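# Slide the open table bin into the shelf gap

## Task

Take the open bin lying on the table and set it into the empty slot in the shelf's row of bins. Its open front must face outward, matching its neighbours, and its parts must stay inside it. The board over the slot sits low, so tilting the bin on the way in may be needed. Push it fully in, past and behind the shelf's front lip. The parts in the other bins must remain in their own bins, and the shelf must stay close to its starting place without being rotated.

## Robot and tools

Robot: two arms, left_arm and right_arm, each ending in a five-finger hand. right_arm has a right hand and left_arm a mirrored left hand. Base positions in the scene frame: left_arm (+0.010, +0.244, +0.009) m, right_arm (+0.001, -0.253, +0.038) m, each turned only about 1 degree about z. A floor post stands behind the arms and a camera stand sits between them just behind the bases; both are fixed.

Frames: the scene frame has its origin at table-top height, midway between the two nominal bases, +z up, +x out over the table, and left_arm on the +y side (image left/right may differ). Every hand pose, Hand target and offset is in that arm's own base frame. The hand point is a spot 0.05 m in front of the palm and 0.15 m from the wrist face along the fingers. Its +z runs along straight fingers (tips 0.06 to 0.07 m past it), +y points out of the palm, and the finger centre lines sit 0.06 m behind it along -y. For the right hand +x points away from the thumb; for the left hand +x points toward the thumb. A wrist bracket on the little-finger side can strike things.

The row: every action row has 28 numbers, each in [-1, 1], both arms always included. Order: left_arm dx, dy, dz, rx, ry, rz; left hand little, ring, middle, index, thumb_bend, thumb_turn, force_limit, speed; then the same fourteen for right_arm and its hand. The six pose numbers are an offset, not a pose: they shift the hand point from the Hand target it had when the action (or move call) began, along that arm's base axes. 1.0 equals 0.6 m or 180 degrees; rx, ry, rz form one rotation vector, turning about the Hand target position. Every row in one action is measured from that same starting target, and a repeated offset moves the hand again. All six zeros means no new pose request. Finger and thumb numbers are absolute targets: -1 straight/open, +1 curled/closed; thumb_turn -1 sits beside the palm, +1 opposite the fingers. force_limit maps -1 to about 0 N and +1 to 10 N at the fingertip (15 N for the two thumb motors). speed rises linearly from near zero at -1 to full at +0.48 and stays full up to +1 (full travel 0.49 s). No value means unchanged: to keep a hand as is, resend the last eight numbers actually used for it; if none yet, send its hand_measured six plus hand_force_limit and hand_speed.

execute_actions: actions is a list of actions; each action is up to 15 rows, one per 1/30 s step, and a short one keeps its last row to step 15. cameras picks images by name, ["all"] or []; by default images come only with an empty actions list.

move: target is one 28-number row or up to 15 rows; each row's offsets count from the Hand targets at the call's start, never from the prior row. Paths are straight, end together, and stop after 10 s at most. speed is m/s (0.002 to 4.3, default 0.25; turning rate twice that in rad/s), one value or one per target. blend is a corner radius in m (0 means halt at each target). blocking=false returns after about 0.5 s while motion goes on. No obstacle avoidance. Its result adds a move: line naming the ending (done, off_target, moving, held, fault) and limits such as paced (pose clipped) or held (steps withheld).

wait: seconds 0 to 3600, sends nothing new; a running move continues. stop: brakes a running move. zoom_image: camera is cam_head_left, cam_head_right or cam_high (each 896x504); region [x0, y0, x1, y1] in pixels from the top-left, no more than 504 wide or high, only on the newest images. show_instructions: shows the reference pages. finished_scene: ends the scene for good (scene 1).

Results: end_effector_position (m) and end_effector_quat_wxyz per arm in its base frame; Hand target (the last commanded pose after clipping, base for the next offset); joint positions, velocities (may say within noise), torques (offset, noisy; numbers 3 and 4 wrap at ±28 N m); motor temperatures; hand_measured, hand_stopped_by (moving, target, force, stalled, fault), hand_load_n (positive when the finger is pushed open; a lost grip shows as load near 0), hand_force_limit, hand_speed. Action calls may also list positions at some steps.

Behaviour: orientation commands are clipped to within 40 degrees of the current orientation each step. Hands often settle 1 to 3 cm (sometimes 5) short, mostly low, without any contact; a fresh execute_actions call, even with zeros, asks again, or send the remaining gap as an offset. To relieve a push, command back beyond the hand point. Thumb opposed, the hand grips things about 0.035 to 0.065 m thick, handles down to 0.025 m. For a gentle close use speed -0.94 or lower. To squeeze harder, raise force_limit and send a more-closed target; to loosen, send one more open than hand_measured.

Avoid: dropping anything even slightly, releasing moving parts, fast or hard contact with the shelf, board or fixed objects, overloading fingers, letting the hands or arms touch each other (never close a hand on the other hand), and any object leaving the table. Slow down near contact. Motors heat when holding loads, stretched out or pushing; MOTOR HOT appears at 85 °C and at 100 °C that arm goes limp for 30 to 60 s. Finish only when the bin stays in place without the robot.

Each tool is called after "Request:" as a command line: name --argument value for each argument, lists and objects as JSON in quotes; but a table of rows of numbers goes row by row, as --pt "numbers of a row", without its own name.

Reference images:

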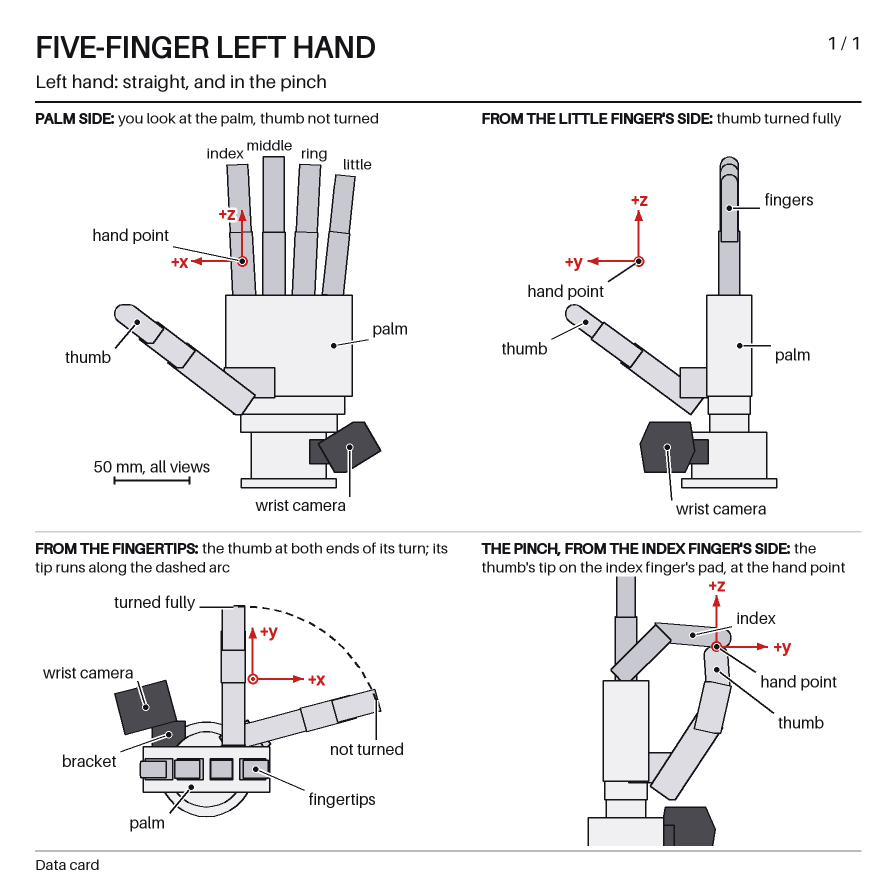

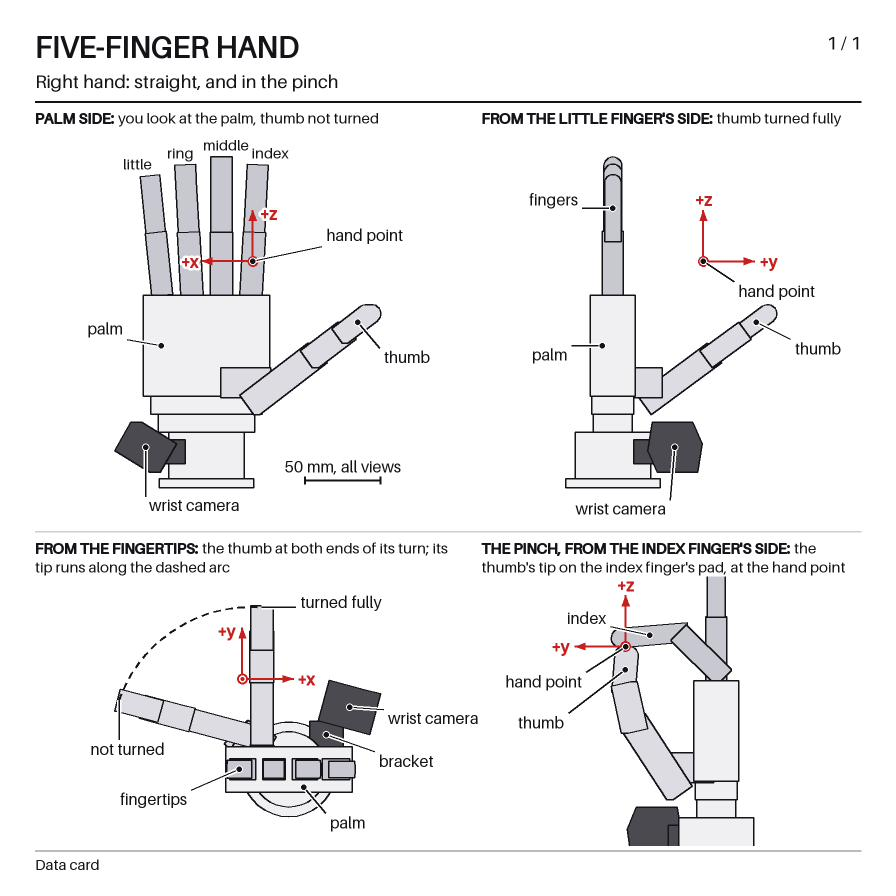

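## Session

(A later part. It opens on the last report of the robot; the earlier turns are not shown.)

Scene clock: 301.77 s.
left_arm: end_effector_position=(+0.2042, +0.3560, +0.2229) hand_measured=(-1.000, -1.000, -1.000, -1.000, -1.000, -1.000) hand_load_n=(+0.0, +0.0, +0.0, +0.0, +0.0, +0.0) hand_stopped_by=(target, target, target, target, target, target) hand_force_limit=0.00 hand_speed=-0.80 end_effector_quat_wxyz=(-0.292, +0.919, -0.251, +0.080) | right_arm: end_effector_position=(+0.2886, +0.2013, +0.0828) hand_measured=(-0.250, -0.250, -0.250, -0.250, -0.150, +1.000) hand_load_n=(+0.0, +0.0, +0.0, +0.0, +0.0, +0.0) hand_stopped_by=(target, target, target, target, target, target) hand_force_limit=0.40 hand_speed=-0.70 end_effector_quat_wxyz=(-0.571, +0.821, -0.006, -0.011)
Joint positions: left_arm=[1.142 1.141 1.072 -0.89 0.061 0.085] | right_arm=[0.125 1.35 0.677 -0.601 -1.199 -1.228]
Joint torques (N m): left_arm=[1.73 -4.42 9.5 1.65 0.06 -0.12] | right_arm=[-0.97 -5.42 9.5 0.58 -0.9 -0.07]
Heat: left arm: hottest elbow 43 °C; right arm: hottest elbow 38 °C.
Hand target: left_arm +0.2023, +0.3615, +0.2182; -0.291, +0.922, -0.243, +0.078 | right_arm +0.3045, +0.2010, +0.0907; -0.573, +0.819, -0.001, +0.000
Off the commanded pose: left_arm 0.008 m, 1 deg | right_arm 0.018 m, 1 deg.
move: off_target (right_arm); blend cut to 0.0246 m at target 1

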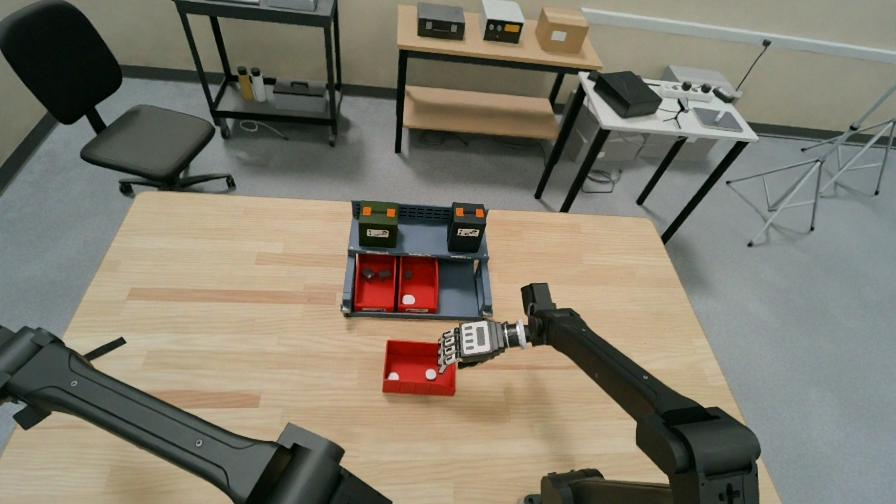

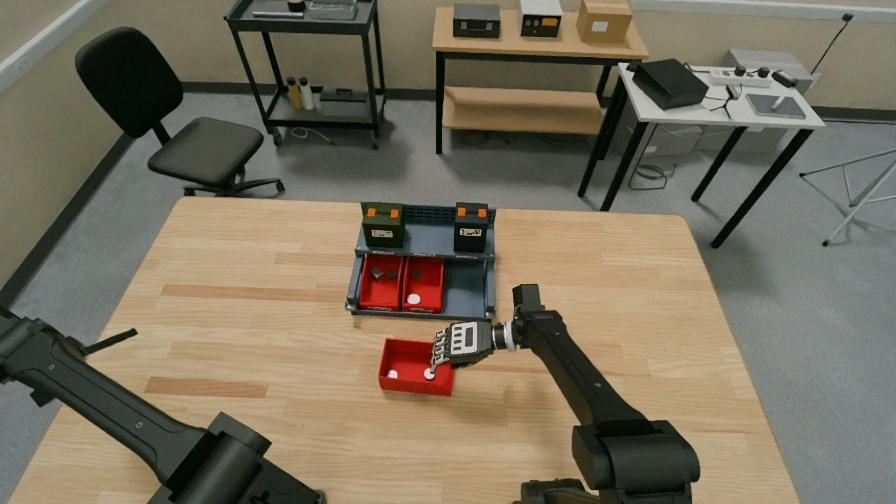

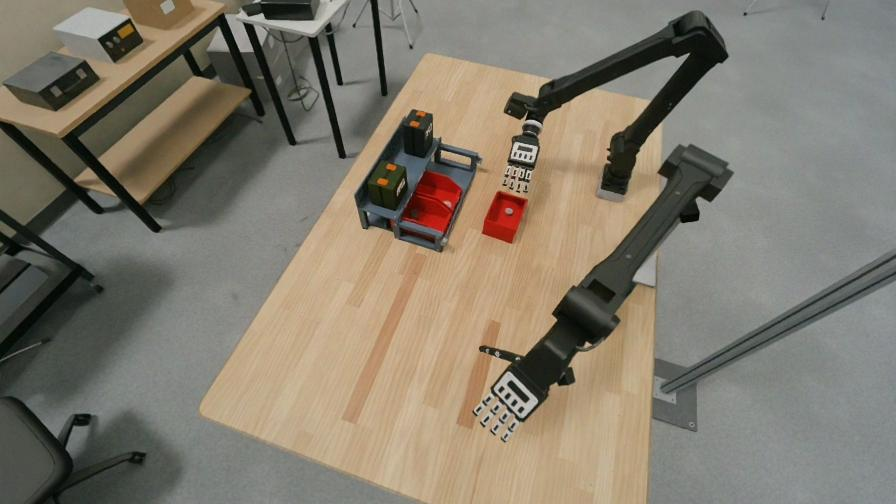

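Request:
move --pt "0 0 0 0 0 0 -1 -1 -1 -1 -1 -1 0 -0.8 0.008 0.0 -0.05 0 0 0 1 -0.2 -0.2 -0.2 -0.1 1 0.4 -0.3" --speed 0.1 --cameras '["all"]'

Request:
zoom_image --camera "cam_head_left" --region '[370, 310, 520, 410]'

Request:
zoom_image --camera "cam_head_right" --region '[370, 310, 520, 410]'

Request:
zoom_image --camera "cam_high" --region '[460, 130, 570, 250]'

Scene clock: 305.87 s.
left_arm: end_effector_position=(+0.2042, +0.3560, +0.2229) hand_measured=(-1.000, -1.000, -1.000, -1.000, -1.000, -1.000) hand_load_n=(+0.0, -0.5, +0.0, +0.0, +0.0, +0.0) hand_stopped_by=(target, target, target, target, target, target) hand_force_limit=0.00 hand_speed=-0.80 end_effector_quat_wxyz=(-0.292, +0.919, -0.251, +0.080) | right_arm: end_effector_position=(+0.2988, +0.2025, +0.0594) hand_measured=(+1.000, -0.200, -0.200, -0.200, -0.100, +1.000) hand_load_n=(+0.0, +0.0, +0.0, +0.0, +0.0, +0.0) hand_stopped_by=(target, target, target, target, target, target) hand_force_limit=0.40 hand_speed=-0.30 end_effector_quat_wxyz=(-0.571, +0.821, -0.004, -0.011)
Joint positions: left_arm=[1.142 1.141 1.072 -0.89 0.061 0.085] | right_arm=[0.125 1.431 0.677 -0.526 -1.2 -1.238]
Joint torques (N m): left_arm=[1.73 -4.48 9.48 1.65 0.06 -0.13] | right_arm=[-0.91 -6.36 7.49 1.26 -0.88 -0.05]
Heat: left arm: hottest elbow 43 °C; right arm: hottest elbow 38 °C.
Hand target: left_arm +0.2023, +0.3615, +0.2182; -0.291, +0.922, -0.243, +0.078 | right_arm +0.3094, +0.2010, +0.0608; -0.573, +0.819, +0.000, +0.000
Off the commanded pose: left_arm 0.008 m, 1 deg | right_arm 0.011 m, 1 deg.
move: off_target (right_arm)

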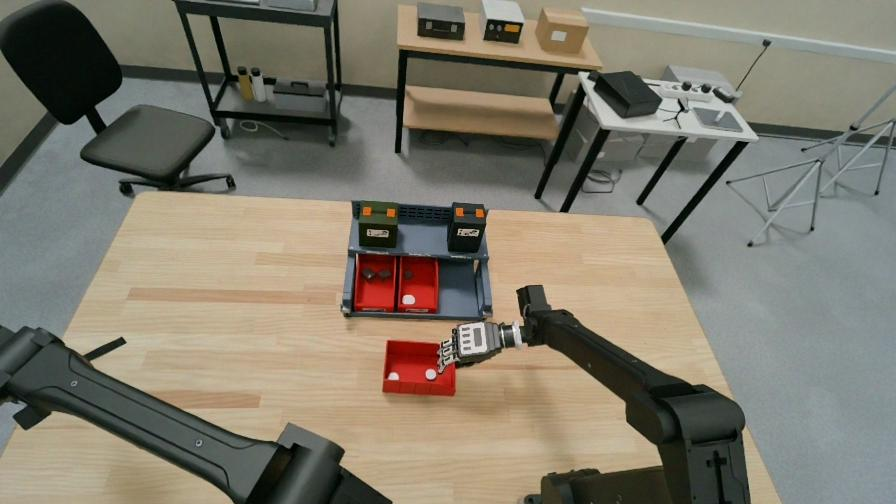

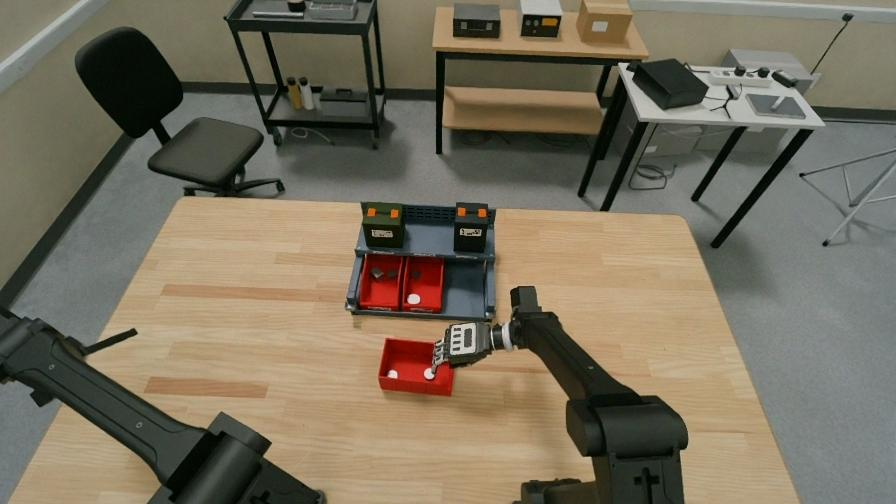

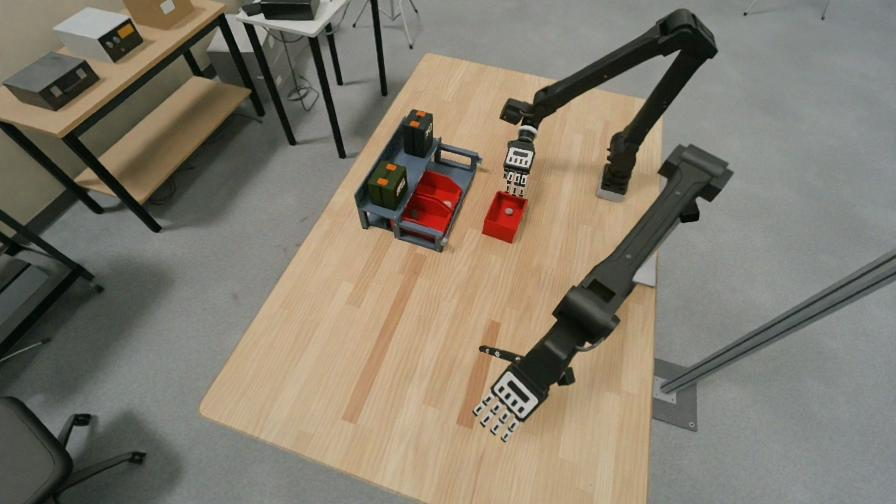

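Scaled by 3.360 from the camera's image (finer frame: 1280x720).

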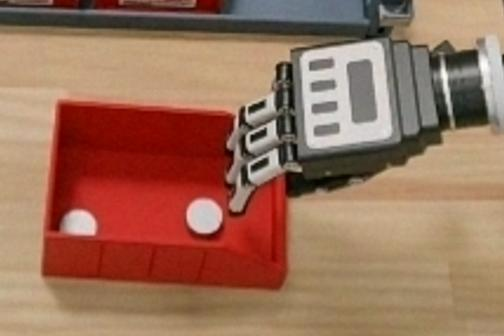

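Scaled by 3.360 from the camera's image (finer frame: 1280x720).

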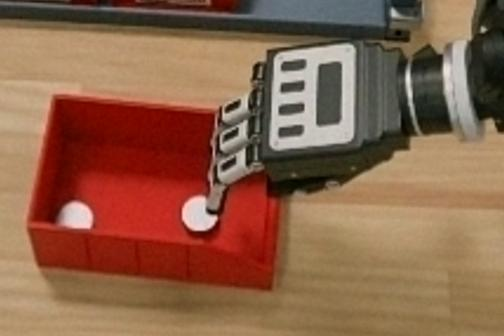

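Scaled by 4.200 from the camera's image (finer frame: 1280x720).

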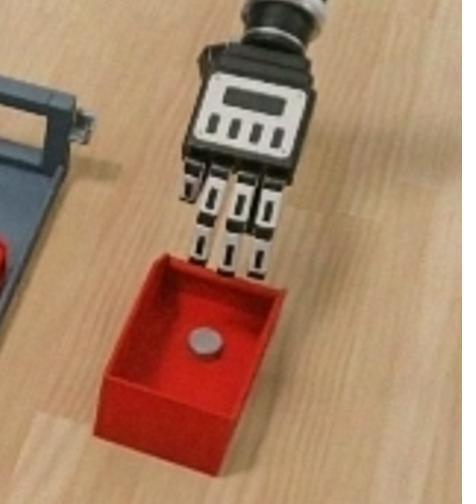

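Request:
move --pt "0 0 0 0 0 0 -1 -1 -1 -1 -1 -1 0 -0.8 0.013 -0.015 0 0 0 0 1 -0.2 -0.2 -0.2 -0.1 1 0.4 -0.3" --pt "0 0 0 0 0 0 -1 -1 -1 -1 -1 -1 0 -0.8 0.013 -0.015 -0.07 0 0 0 1 -0.2 -0.2 -0.2 -0.1 1 0.4 -0.3" --speed 0.08 --cameras '["all"]'

Request:
zoom_image --camera "cam_head_left" --region '[370, 310, 520, 410]'

Request:
zoom_image --camera "cam_head_right" --region '[370, 310, 520, 410]'

Request:
zoom_image --camera "cam_high" --region '[460, 130, 570, 250]'

Scene clock: 318.37 s.
left_arm: end_effector_position=(+0.2042, +0.3560, +0.2229) hand_measured=(-1.000, -1.000, -1.000, -1.000, -1.000, -1.000) hand_load_n=(-0.5, +0.0, +0.0, +0.0, +0.0, +0.0) hand_stopped_by=(target, target, target, target, target, target) hand_force_limit=0.00 hand_speed=-0.80 end_effector_quat_wxyz=(-0.292, +0.919, -0.251, +0.080) | right_arm: end_effector_position=(+0.3158, +0.1947, +0.0227) hand_measured=(+1.000, -0.200, -0.200, -0.200, -0.100, +1.000) hand_load_n=(+0.0, +0.0, +0.0, +0.0, +0.0, +0.0) hand_stopped_by=(target, target, target, target, target, target) hand_force_limit=0.40 hand_speed=-0.30 end_effector_quat_wxyz=(-0.572, +0.820, +0.003, -0.002)
Joint positions: left_arm=[1.142 1.141 1.072 -0.89 0.061 0.085] | right_arm=[0.097 1.56 0.69 -0.463 -1.208 -1.316]
Joint torques (N m): left_arm=[1.73 -4.48 9.48 1.63 0.06 -0.13] | right_arm=[-0.79 -7.3 5.5 1.25 -0.9 -0.01]
Heat: left arm: hottest elbow 43 °C; right arm: hottest elbow 37 °C.
Hand target: left_arm +0.2023, +0.3615, +0.2182; -0.291, +0.922, -0.243, +0.078 | right_arm +0.3172, +0.1919, +0.0187; -0.573, +0.819, -0.001, +0.000
Off the commanded pose: left_arm 0.008 m, 1 deg | right_arm 0.005 m, 0 deg.
move: done

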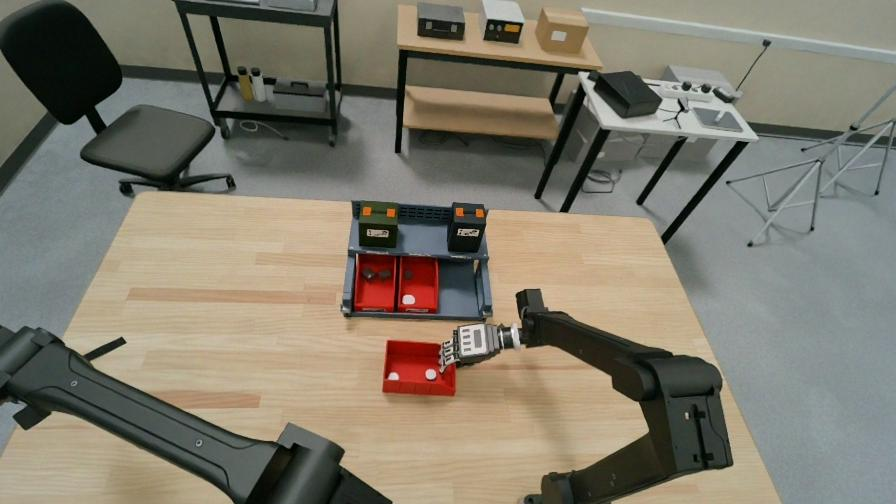

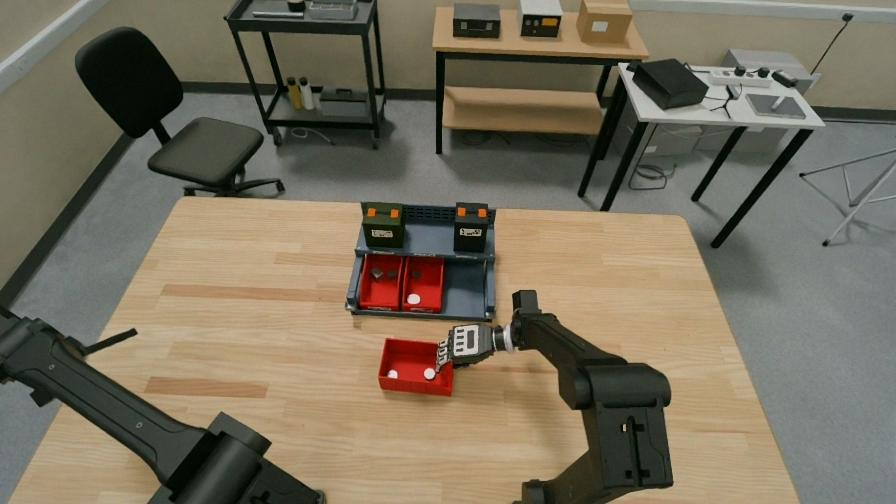

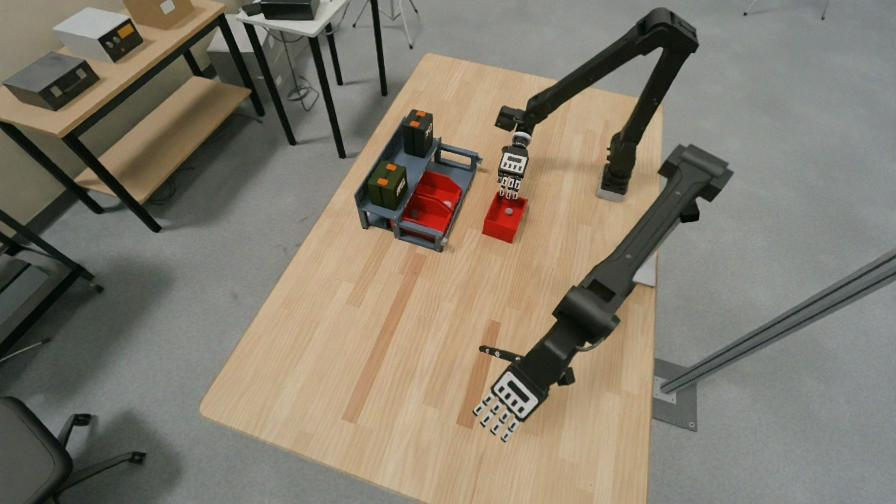

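Scaled by 3.360 from the camera's image (finer frame: 1280x720).

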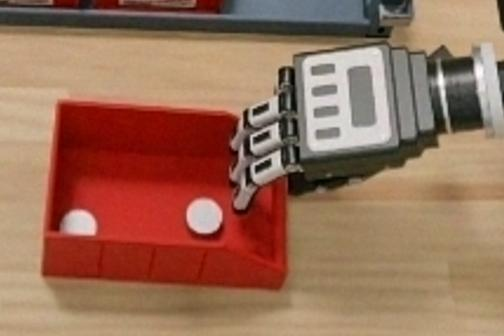

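Scaled by 3.360 from the camera's image (finer frame: 1280x720).

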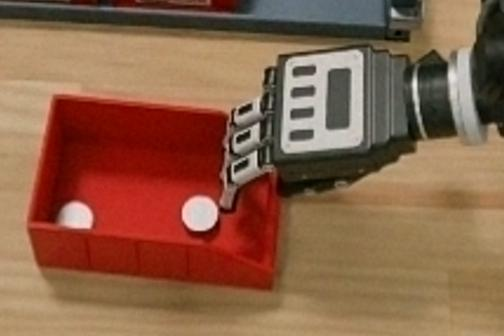

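Scaled by 4.200 from the camera's image (finer frame: 1280x720).

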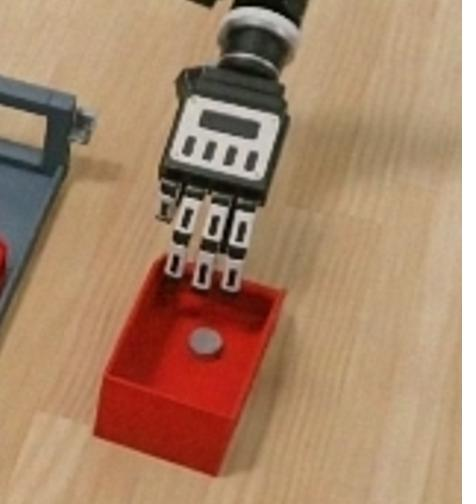

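Request:
move --pt "0 0 0 0 0 0 -1 -1 -1 -1 -1 -1 0 -0.8 -0.012 -0.018 0 0 0 0 1 -0.2 -0.2 -0.2 -0.1 1 0.4 -0.3" --pt "0 0 0 0 0 0 -1 -1 -1 -1 -1 -1 0 -0.8 -0.012 -0.018 -0.05 0 0 0 1 -0.2 -0.2 -0.2 -0.1 1 0.4 -0.3" --speed 0.06 --cameras '["all"]'

Request:
zoom_image --camera "cam_head_left" --region '[370, 310, 520, 410]'

Request:
zoom_image --camera "cam_head_right" --region '[370, 310, 520, 410]'

Request:
zoom_image --camera "cam_high" --region '[460, 130, 570, 250]'

Scene clock: 327.17 s.
left_arm: end_effector_position=(+0.2042, +0.3560, +0.2229) hand_measured=(-1.000, -1.000, -1.000, -1.000, -1.000, -1.000) hand_load_n=(+0.0, +0.0, +0.0, +0.0, +0.0, +0.0) hand_stopped_by=(target, target, target, target, target, target) hand_force_limit=0.00 hand_speed=-0.80 end_effector_quat_wxyz=(-0.292, +0.919, -0.251, +0.080) | right_arm: end_effector_position=(+0.3086, +0.1844, -0.0073) hand_measured=(+1.000, -0.200, -0.200, -0.200, -0.100, +1.000) hand_load_n=(+0.5, +0.0, +0.0, +0.0, +0.0, +0.0) hand_stopped_by=(target, target, target, target, target, target) hand_force_limit=0.40 hand_speed=-0.30 end_effector_quat_wxyz=(-0.572, +0.820, +0.003, -0.003)
Joint positions: left_arm=[1.142 1.141 1.072 -0.89 0.061 0.085] | right_arm=[0.069 1.635 0.665 -0.44 -1.214 -1.396]
Joint torques (N m): left_arm=[1.73 -4.48 9.5 1.63 0.06 -0.13] | right_arm=[-1.14 -7.59 4.88 1.1 -0.9 -0.04]
Heat: left arm: hottest elbow 43 °C; right arm: hottest elbow 37 °C.
Hand target: left_arm +0.2023, +0.3615, +0.2182; -0.291, +0.922, -0.243, +0.078 | right_arm +0.3100, +0.1812, -0.0113; -0.573, +0.819, +0.000, +0.000
Off the commanded pose: left_arm 0.008 m, 1 deg | right_arm 0.005 m, 1 deg.
move: done

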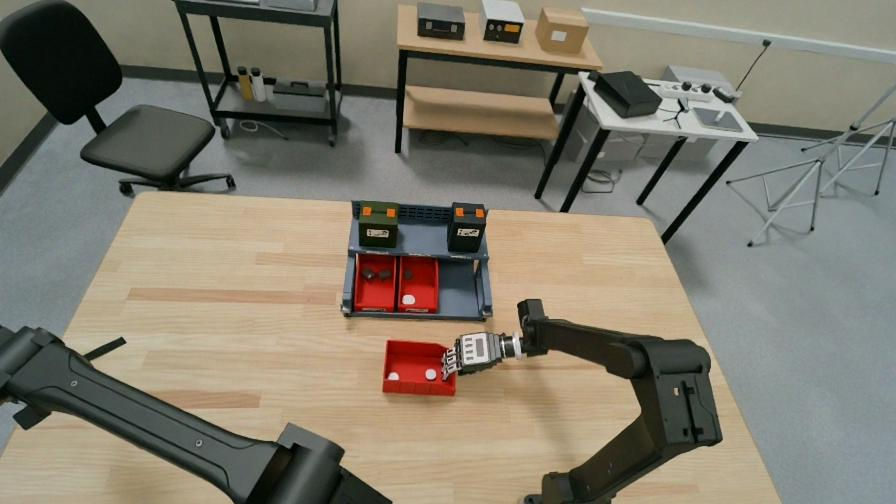

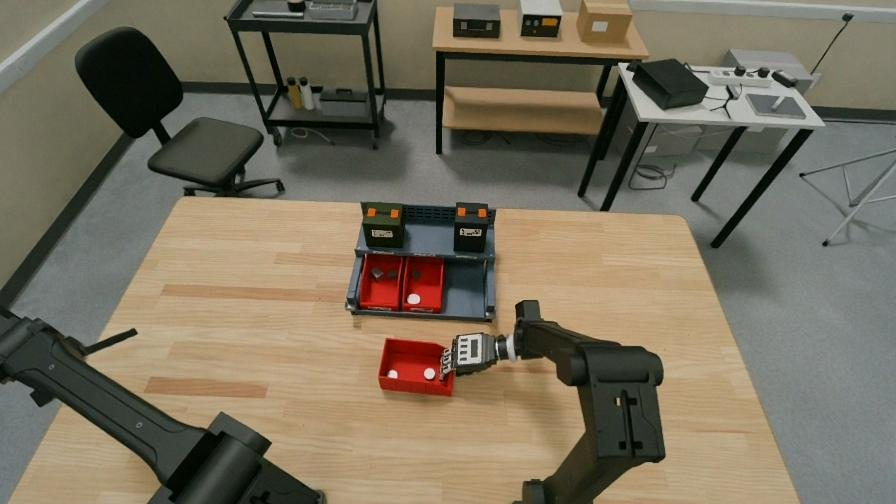

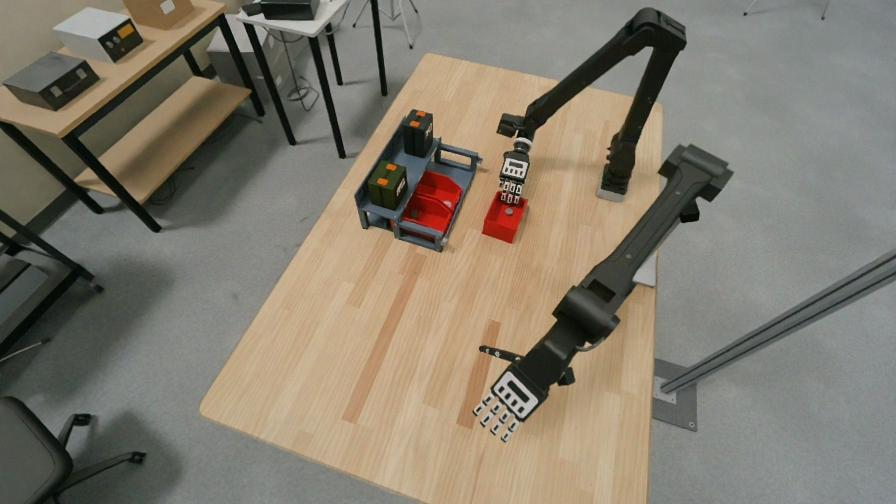

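Scaled by 3.360 from the camera's image (finer frame: 1280x720).

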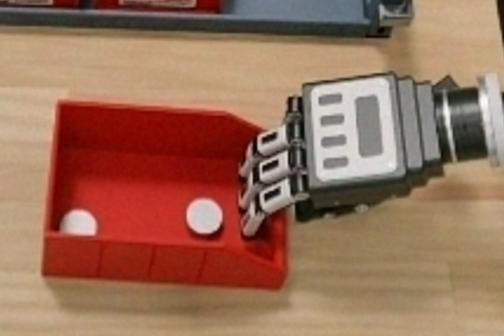

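Scaled by 3.360 from the camera's image (finer frame: 1280x720).

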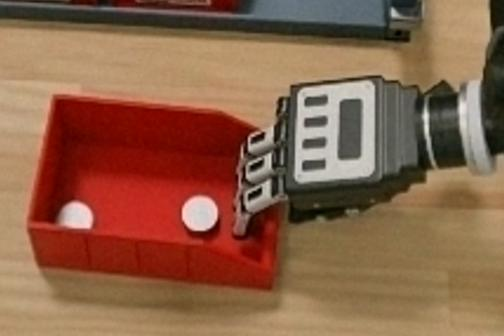

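Scaled by 4.200 from the camera's image (finer frame: 1280x720).

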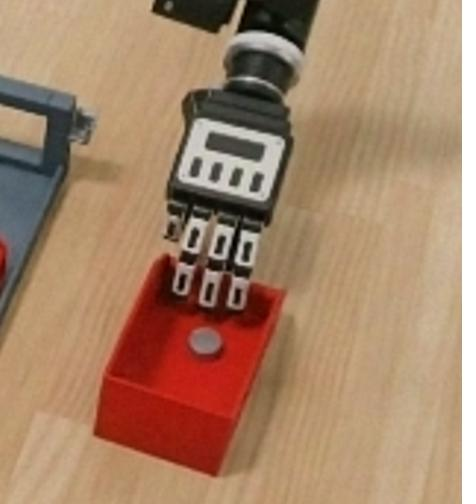

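Request:
move --pt "0 0 0 0 0 0 -1 -1 -1 -1 -1 -1 0 -0.8 0 0 -0.018 0 0 0 1 -0.2 -0.2 -0.2 -0.1 1 0 -0.3" --pt "0 0 0 0 0 0 -1 -1 -1 -1 -1 -1 0 -0.8 0 0 -0.0181 0 0 0 1 -0.2 0.5 0.5 -0.1 1 0 -0.9" --speed 0.06 --cameras '["all"]'

Request:
zoom_image --camera "cam_head_left" --region '[370, 310, 520, 410]'

Request:
zoom_image --camera "cam_high" --region '[460, 130, 570, 250]'

Scene clock: 332.70 s.
left_arm: end_effector_position=(+0.2042, +0.3560, +0.2229) hand_measured=(-1.000, -1.000, -1.000, -1.000, -1.000, -1.000) hand_load_n=(+0.0, +0.0, +0.0, -0.5, +0.0, +0.0) hand_stopped_by=(target, target, target, target, target, target) hand_force_limit=0.00 hand_speed=-0.80 end_effector_quat_wxyz=(-0.292, +0.919, -0.251, +0.080) | right_arm: end_effector_position=(+0.3097, +0.1847, -0.0179) hand_measured=(+1.000, -0.200, +0.160, +0.198, -0.100, +1.000) hand_load_n=(-0.5, +0.0, +6.0, +6.5, +2.0, +0.0) hand_stopped_by=(target, target, force, force, target, target) hand_force_limit=0.00 hand_speed=-0.90 end_effector_quat_wxyz=(-0.574, +0.819, +0.005, -0.001)
Joint positions: left_arm=[1.142 1.141 1.072 -0.89 0.061 0.085] | right_arm=[0.069 1.667 0.66 -0.398 -1.217 -1.4]
Joint torques (N m): left_arm=[1.73 -4.48 9.48 1.63 0.06 -0.13] | right_arm=[-0.97 -7.71 4.63 1.01 -0.8 0]
Heat: left arm: hottest elbow 43 °C; right arm: hottest elbow 36 °C.
Hand target: left_arm +0.2023, +0.3615, +0.2182; -0.291, +0.922, -0.243, +0.078 | right_arm +0.3100, +0.1811, -0.0221; -0.573, +0.819, -0.001, +0.000
Off the commanded pose: left_arm 0.008 m, 1 deg | right_arm 0.006 m, 1 deg.
move: done

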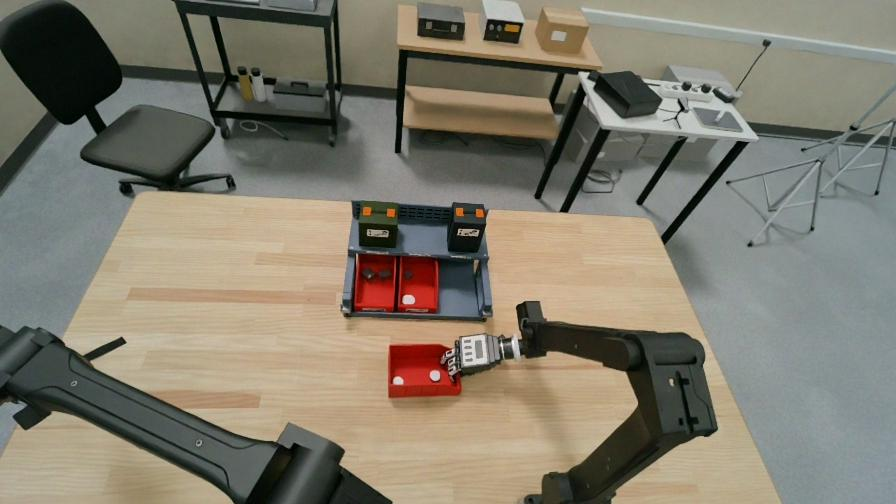

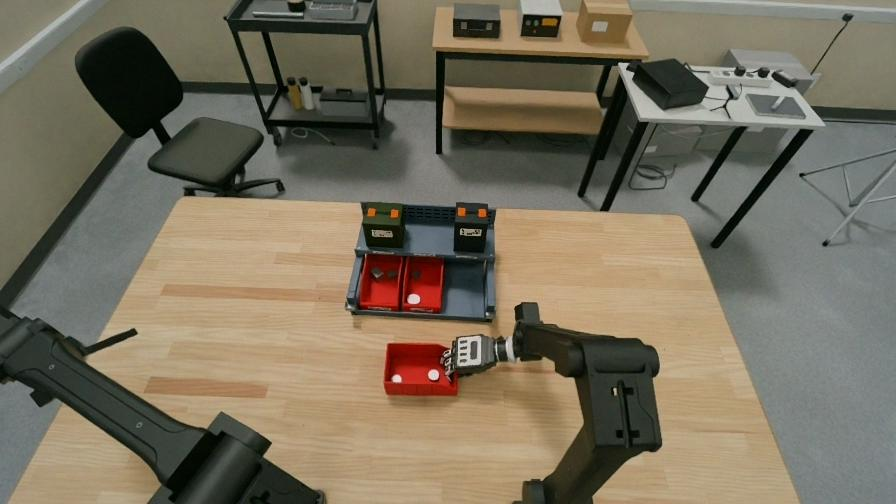

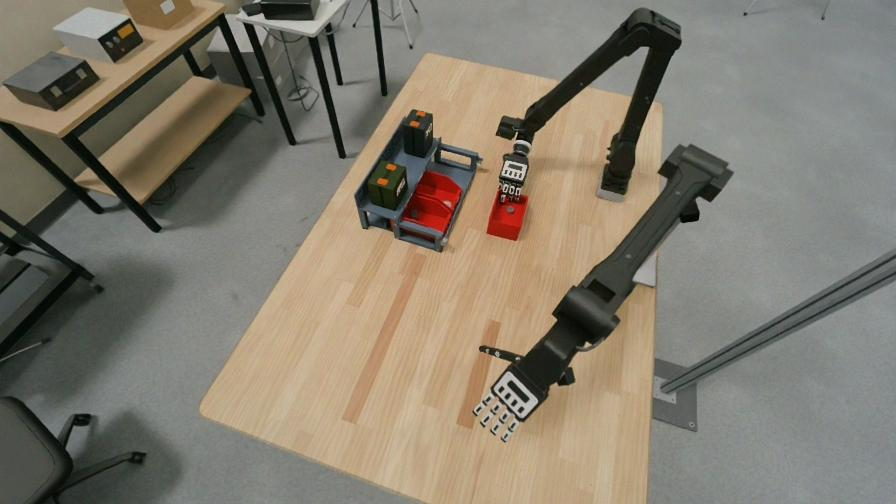

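Scaled by 3.360 from the camera's image (finer frame: 1280x720).

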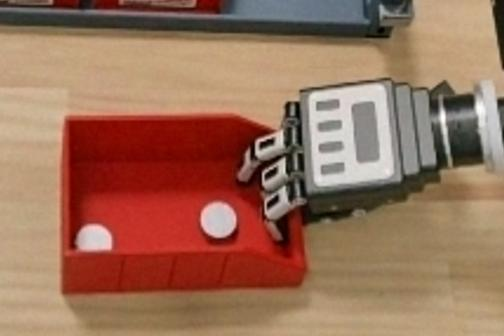

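Scaled by 4.200 from the camera's image (finer frame: 1280x720).

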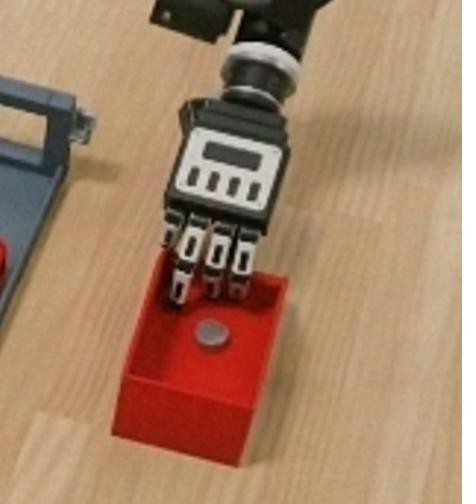

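Request:
move --pt "0 0 0 0 0 0 -1 -1 -1 -1 -1 -1 0 -0.8 0 0 0 0 0 0 1 0.5 0.5 0.5 -0.1 1 -0.4 -0.9" --pt "0 0 0 0 0 0 -1 -1 -1 -1 -1 -1 0 -0.8 0 0 0.0001 0 0 0 1 0.5 0.6 0.6 -0.1 1 0.6 -0.9" --pt "0 0 0 0 0 0 -1 -1 -1 -1 -1 -1 0 -0.8 0 0 0.025 0 0 0 1 0.5 0.6 0.6 -0.1 1 0.6 -0.9" --speed 0.06 --cameras '["all"]'

Request:
zoom_image --camera "cam_head_left" --region '[370, 310, 520, 410]'

Request:
zoom_image --camera "cam_high" --region '[460, 130, 570, 250]'

Scene clock: 353.17 s.
left_arm: end_effector_position=(+0.2042, +0.3560, +0.2229) hand_measured=(-1.000, -1.000, -1.000, -1.000, -1.000, -1.000) hand_load_n=(+0.0, +0.0, +0.0, +0.0, +0.0, +0.0) hand_stopped_by=(target, target, target, target, target, target) hand_force_limit=0.00 hand_speed=-0.80 end_effector_quat_wxyz=(-0.292, +0.919, -0.251, +0.080) | right_arm: end_effector_position=(+0.3068, +0.1845, -0.0114) hand_measured=(+1.000, +0.162, +0.166, +0.204, -0.100, +1.000) hand_load_n=(-0.5, +0.5, +5.5, +9.5, +1.0, +0.0) hand_stopped_by=(target, force, force, force, target, target) hand_force_limit=0.60 hand_speed=-0.90 end_effector_quat_wxyz=(-0.574, +0.819, +0.004, -0.004)
Joint positions: left_arm=[1.142 1.141 1.072 -0.89 0.061 0.085] | right_arm=[0.069 1.646 0.66 -0.429 -1.217 -1.402]
Joint torques (N m): left_arm=[1.67 -4.48 9.48 1.65 0.06 -0.13] | right_arm=[-0.97 -9.58 5.26 0.24 -0.77 0.05]
Heat: left arm: hottest elbow 43 °C; right arm: hottest elbow 35 °C.
Hand target: left_arm +0.2023, +0.3615, +0.2182; -0.291, +0.922, -0.243, +0.078 | right_arm +0.3100, +0.1811, -0.0071; -0.573, +0.820, -0.001, +0.000
Off the commanded pose: left_arm 0.008 m, 1 deg | right_arm 0.006 m, 1 deg.
move: done

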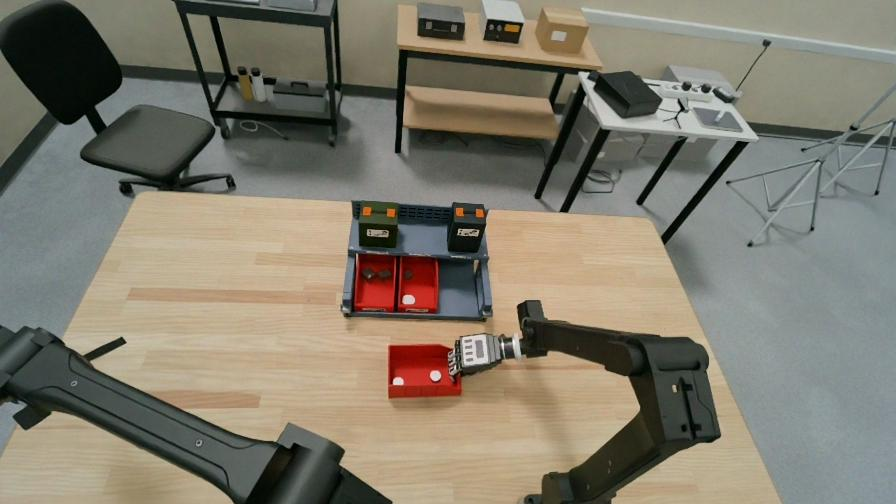

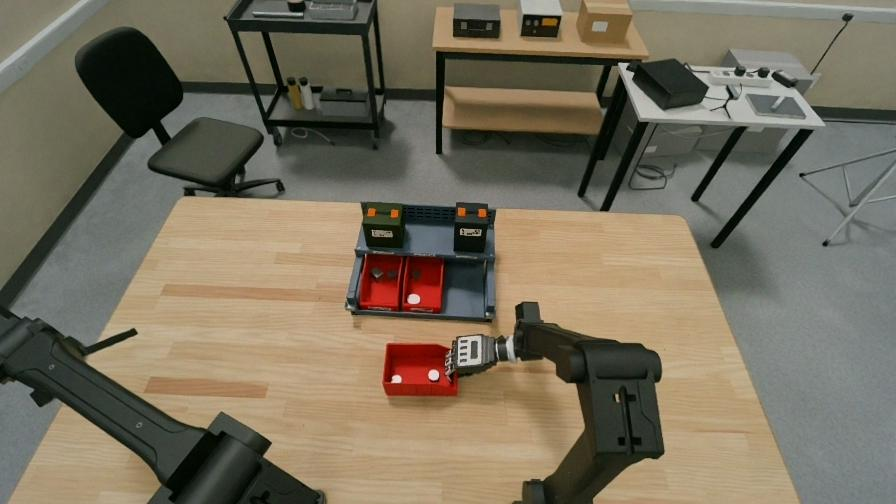

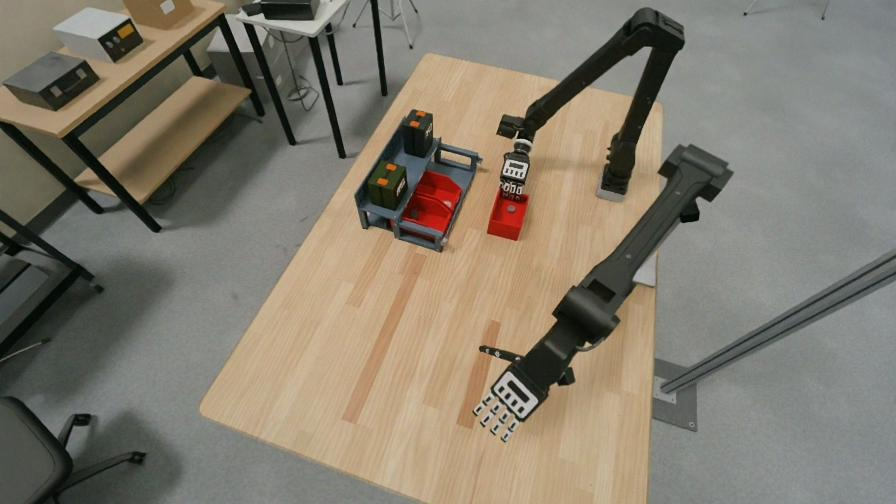

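Scaled by 3.360 from the camera's image (finer frame: 1280x720).

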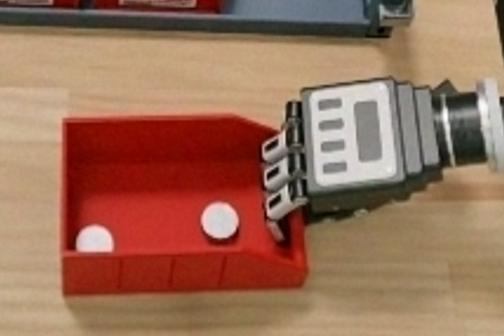

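Scaled by 4.200 from the camera's image (finer frame: 1280x720).

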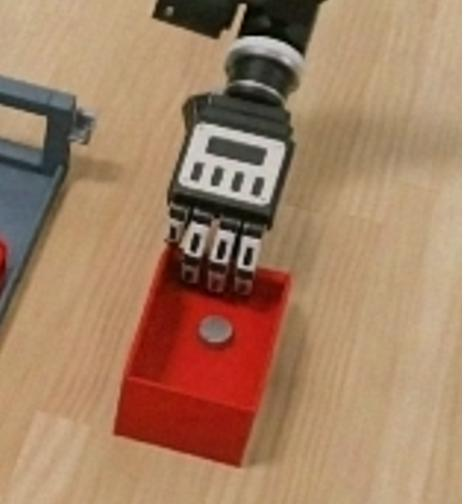

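Request:
move --pt "0 0 0 0 0 0 -1 -1 -1 -1 -1 -1 0 -0.8 -0.074 -0.021 0.01 0 0 -0.25 1 0.5 0.6 0.6 -0.1 1 0.6 -0.9" --pt "0 0 0 0 0 0 -1 -1 -1 -1 -1 -1 0 -0.8 -0.074 0.0005 0.01 0 0 -0.5 1 0.5 0.6 0.6 -0.1 1 0.6 -0.9" --speed 0.12 --blend 0.02 --cameras '["all"]'

Request:
zoom_image --camera "cam_head_left" --region '[370, 270, 570, 410]'

Request:
zoom_image --camera "cam_head_right" --region '[370, 270, 570, 410]'

Request:
zoom_image --camera "cam_high" --region '[460, 130, 570, 250]'

Scene clock: 361.43 s.
left_arm: end_effector_position=(+0.2042, +0.3560, +0.2229) hand_measured=(-1.000, -1.000, -1.000, -1.000, -1.000, -1.000) hand_load_n=(+0.0, +0.0, +0.0, +0.0, +0.0, -0.5) hand_stopped_by=(target, target, target, target, target, target) hand_force_limit=0.00 hand_speed=-0.80 end_effector_quat_wxyz=(-0.292, +0.919, -0.251, +0.080) | right_arm: end_effector_position=(+0.2640, +0.1670, -0.0070) hand_measured=(+1.000, +0.162, +0.166, +0.204, -0.102, +1.000) hand_load_n=(-1.5, +1.5, +8.0, +8.5, +4.0, +0.0) hand_stopped_by=(target, force, force, force, target, target) hand_force_limit=0.60 hand_speed=-0.90 end_effector_quat_wxyz=(-0.509, +0.749, -0.349, +0.242)
Joint positions: left_arm=[1.142 1.141 1.072 -0.89 0.061 0.085] | right_arm=[0.26 1.289 0.028 0.854 -0.4 -0.174]
Joint torques (N m): left_arm=[1.67 -4.48 9.48 1.63 0.06 -0.12] | right_arm=[-0.91 -1.73 4.38 1.78 -0.4 -0.01]
Heat: left arm: hottest elbow 43 °C; right arm: hottest elbow 34 °C.
Hand target: left_arm +0.2023, +0.3615, +0.2182; -0.291, +0.922, -0.243, +0.078 | right_arm +0.2653, +0.1655, -0.0071; -0.509, +0.749, -0.349, +0.242 (not the last commanded pose)
Off the commanded pose: left_arm 0.008 m, 1 deg | right_arm 0.016 m, 40 deg.
move: held (right_arm; a check stopped the path); path passed 1 of 2 targets; limits=held
pose unreachable (right arm): on one or more control steps of this call, first in action 0 (counted from 0), this arm could not follow its commanded pose, so it was not sent that pose on those steps. It may still have moved: this result reports where it is.
cause: moving toward the commanded pose would bring two parts of the arm too close to each other (joints 2 (shoulder) and 3 (elbow) lie between them).

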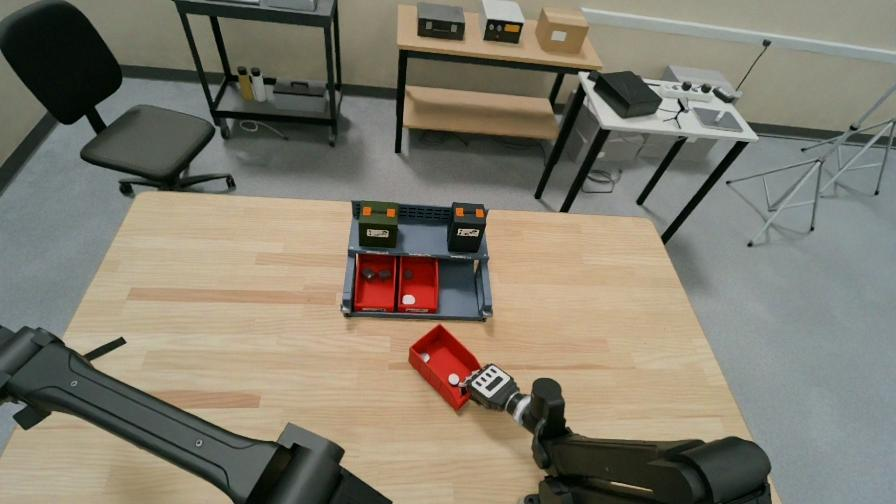

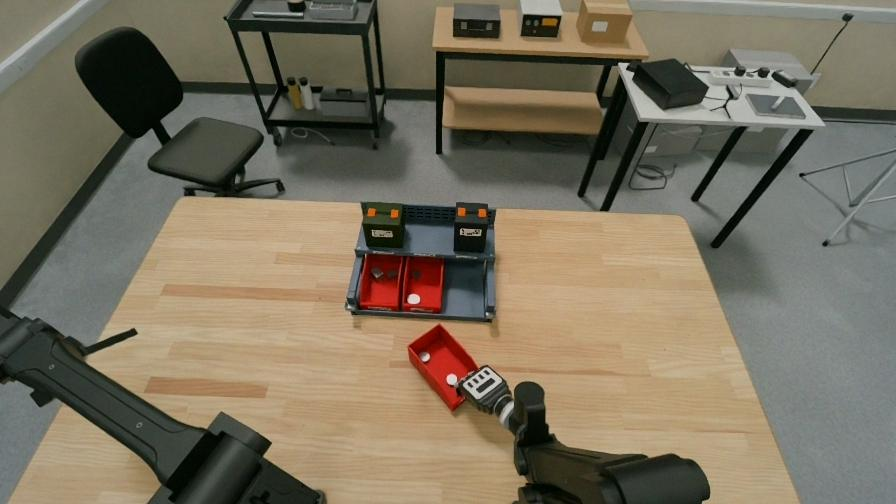

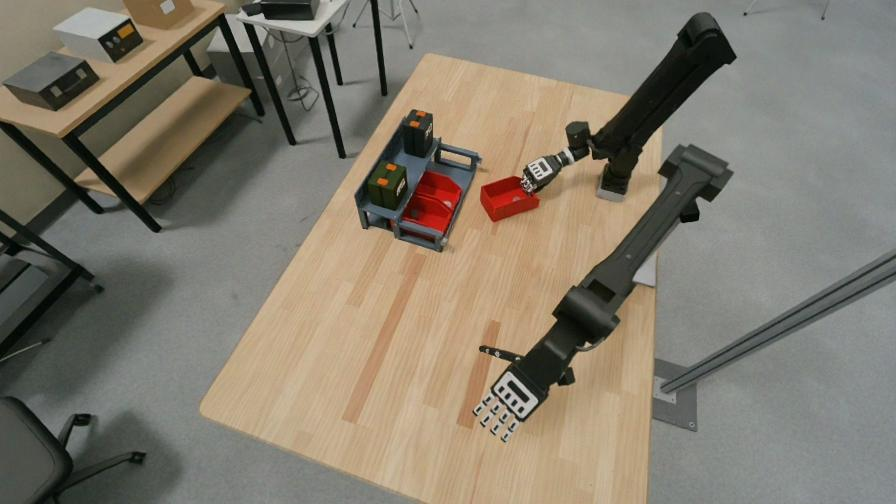

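Scaled by 2.520 from the camera's image (finer frame: 1280x720).

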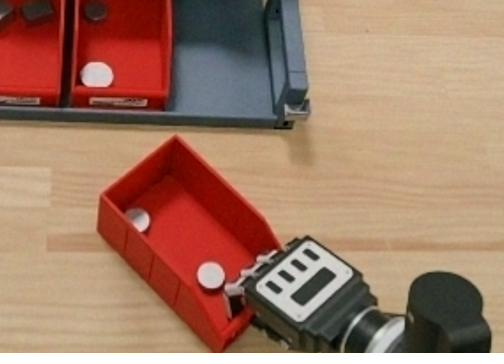

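Scaled by 2.520 from the camera's image (finer frame: 1280x720).

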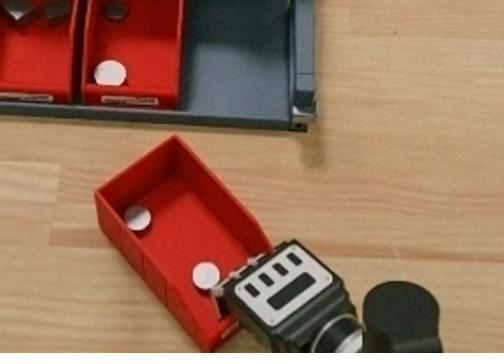

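Scaled by 4.200 from the camera's image (finer frame: 1280x720).

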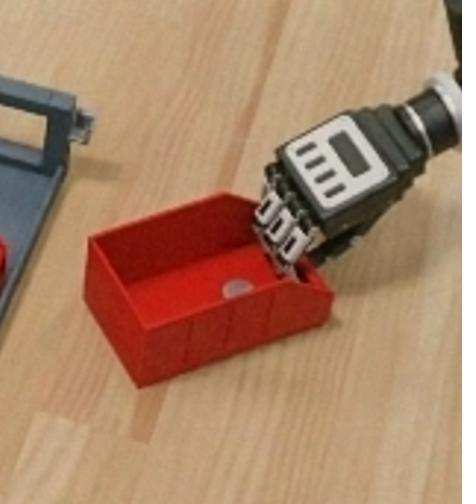

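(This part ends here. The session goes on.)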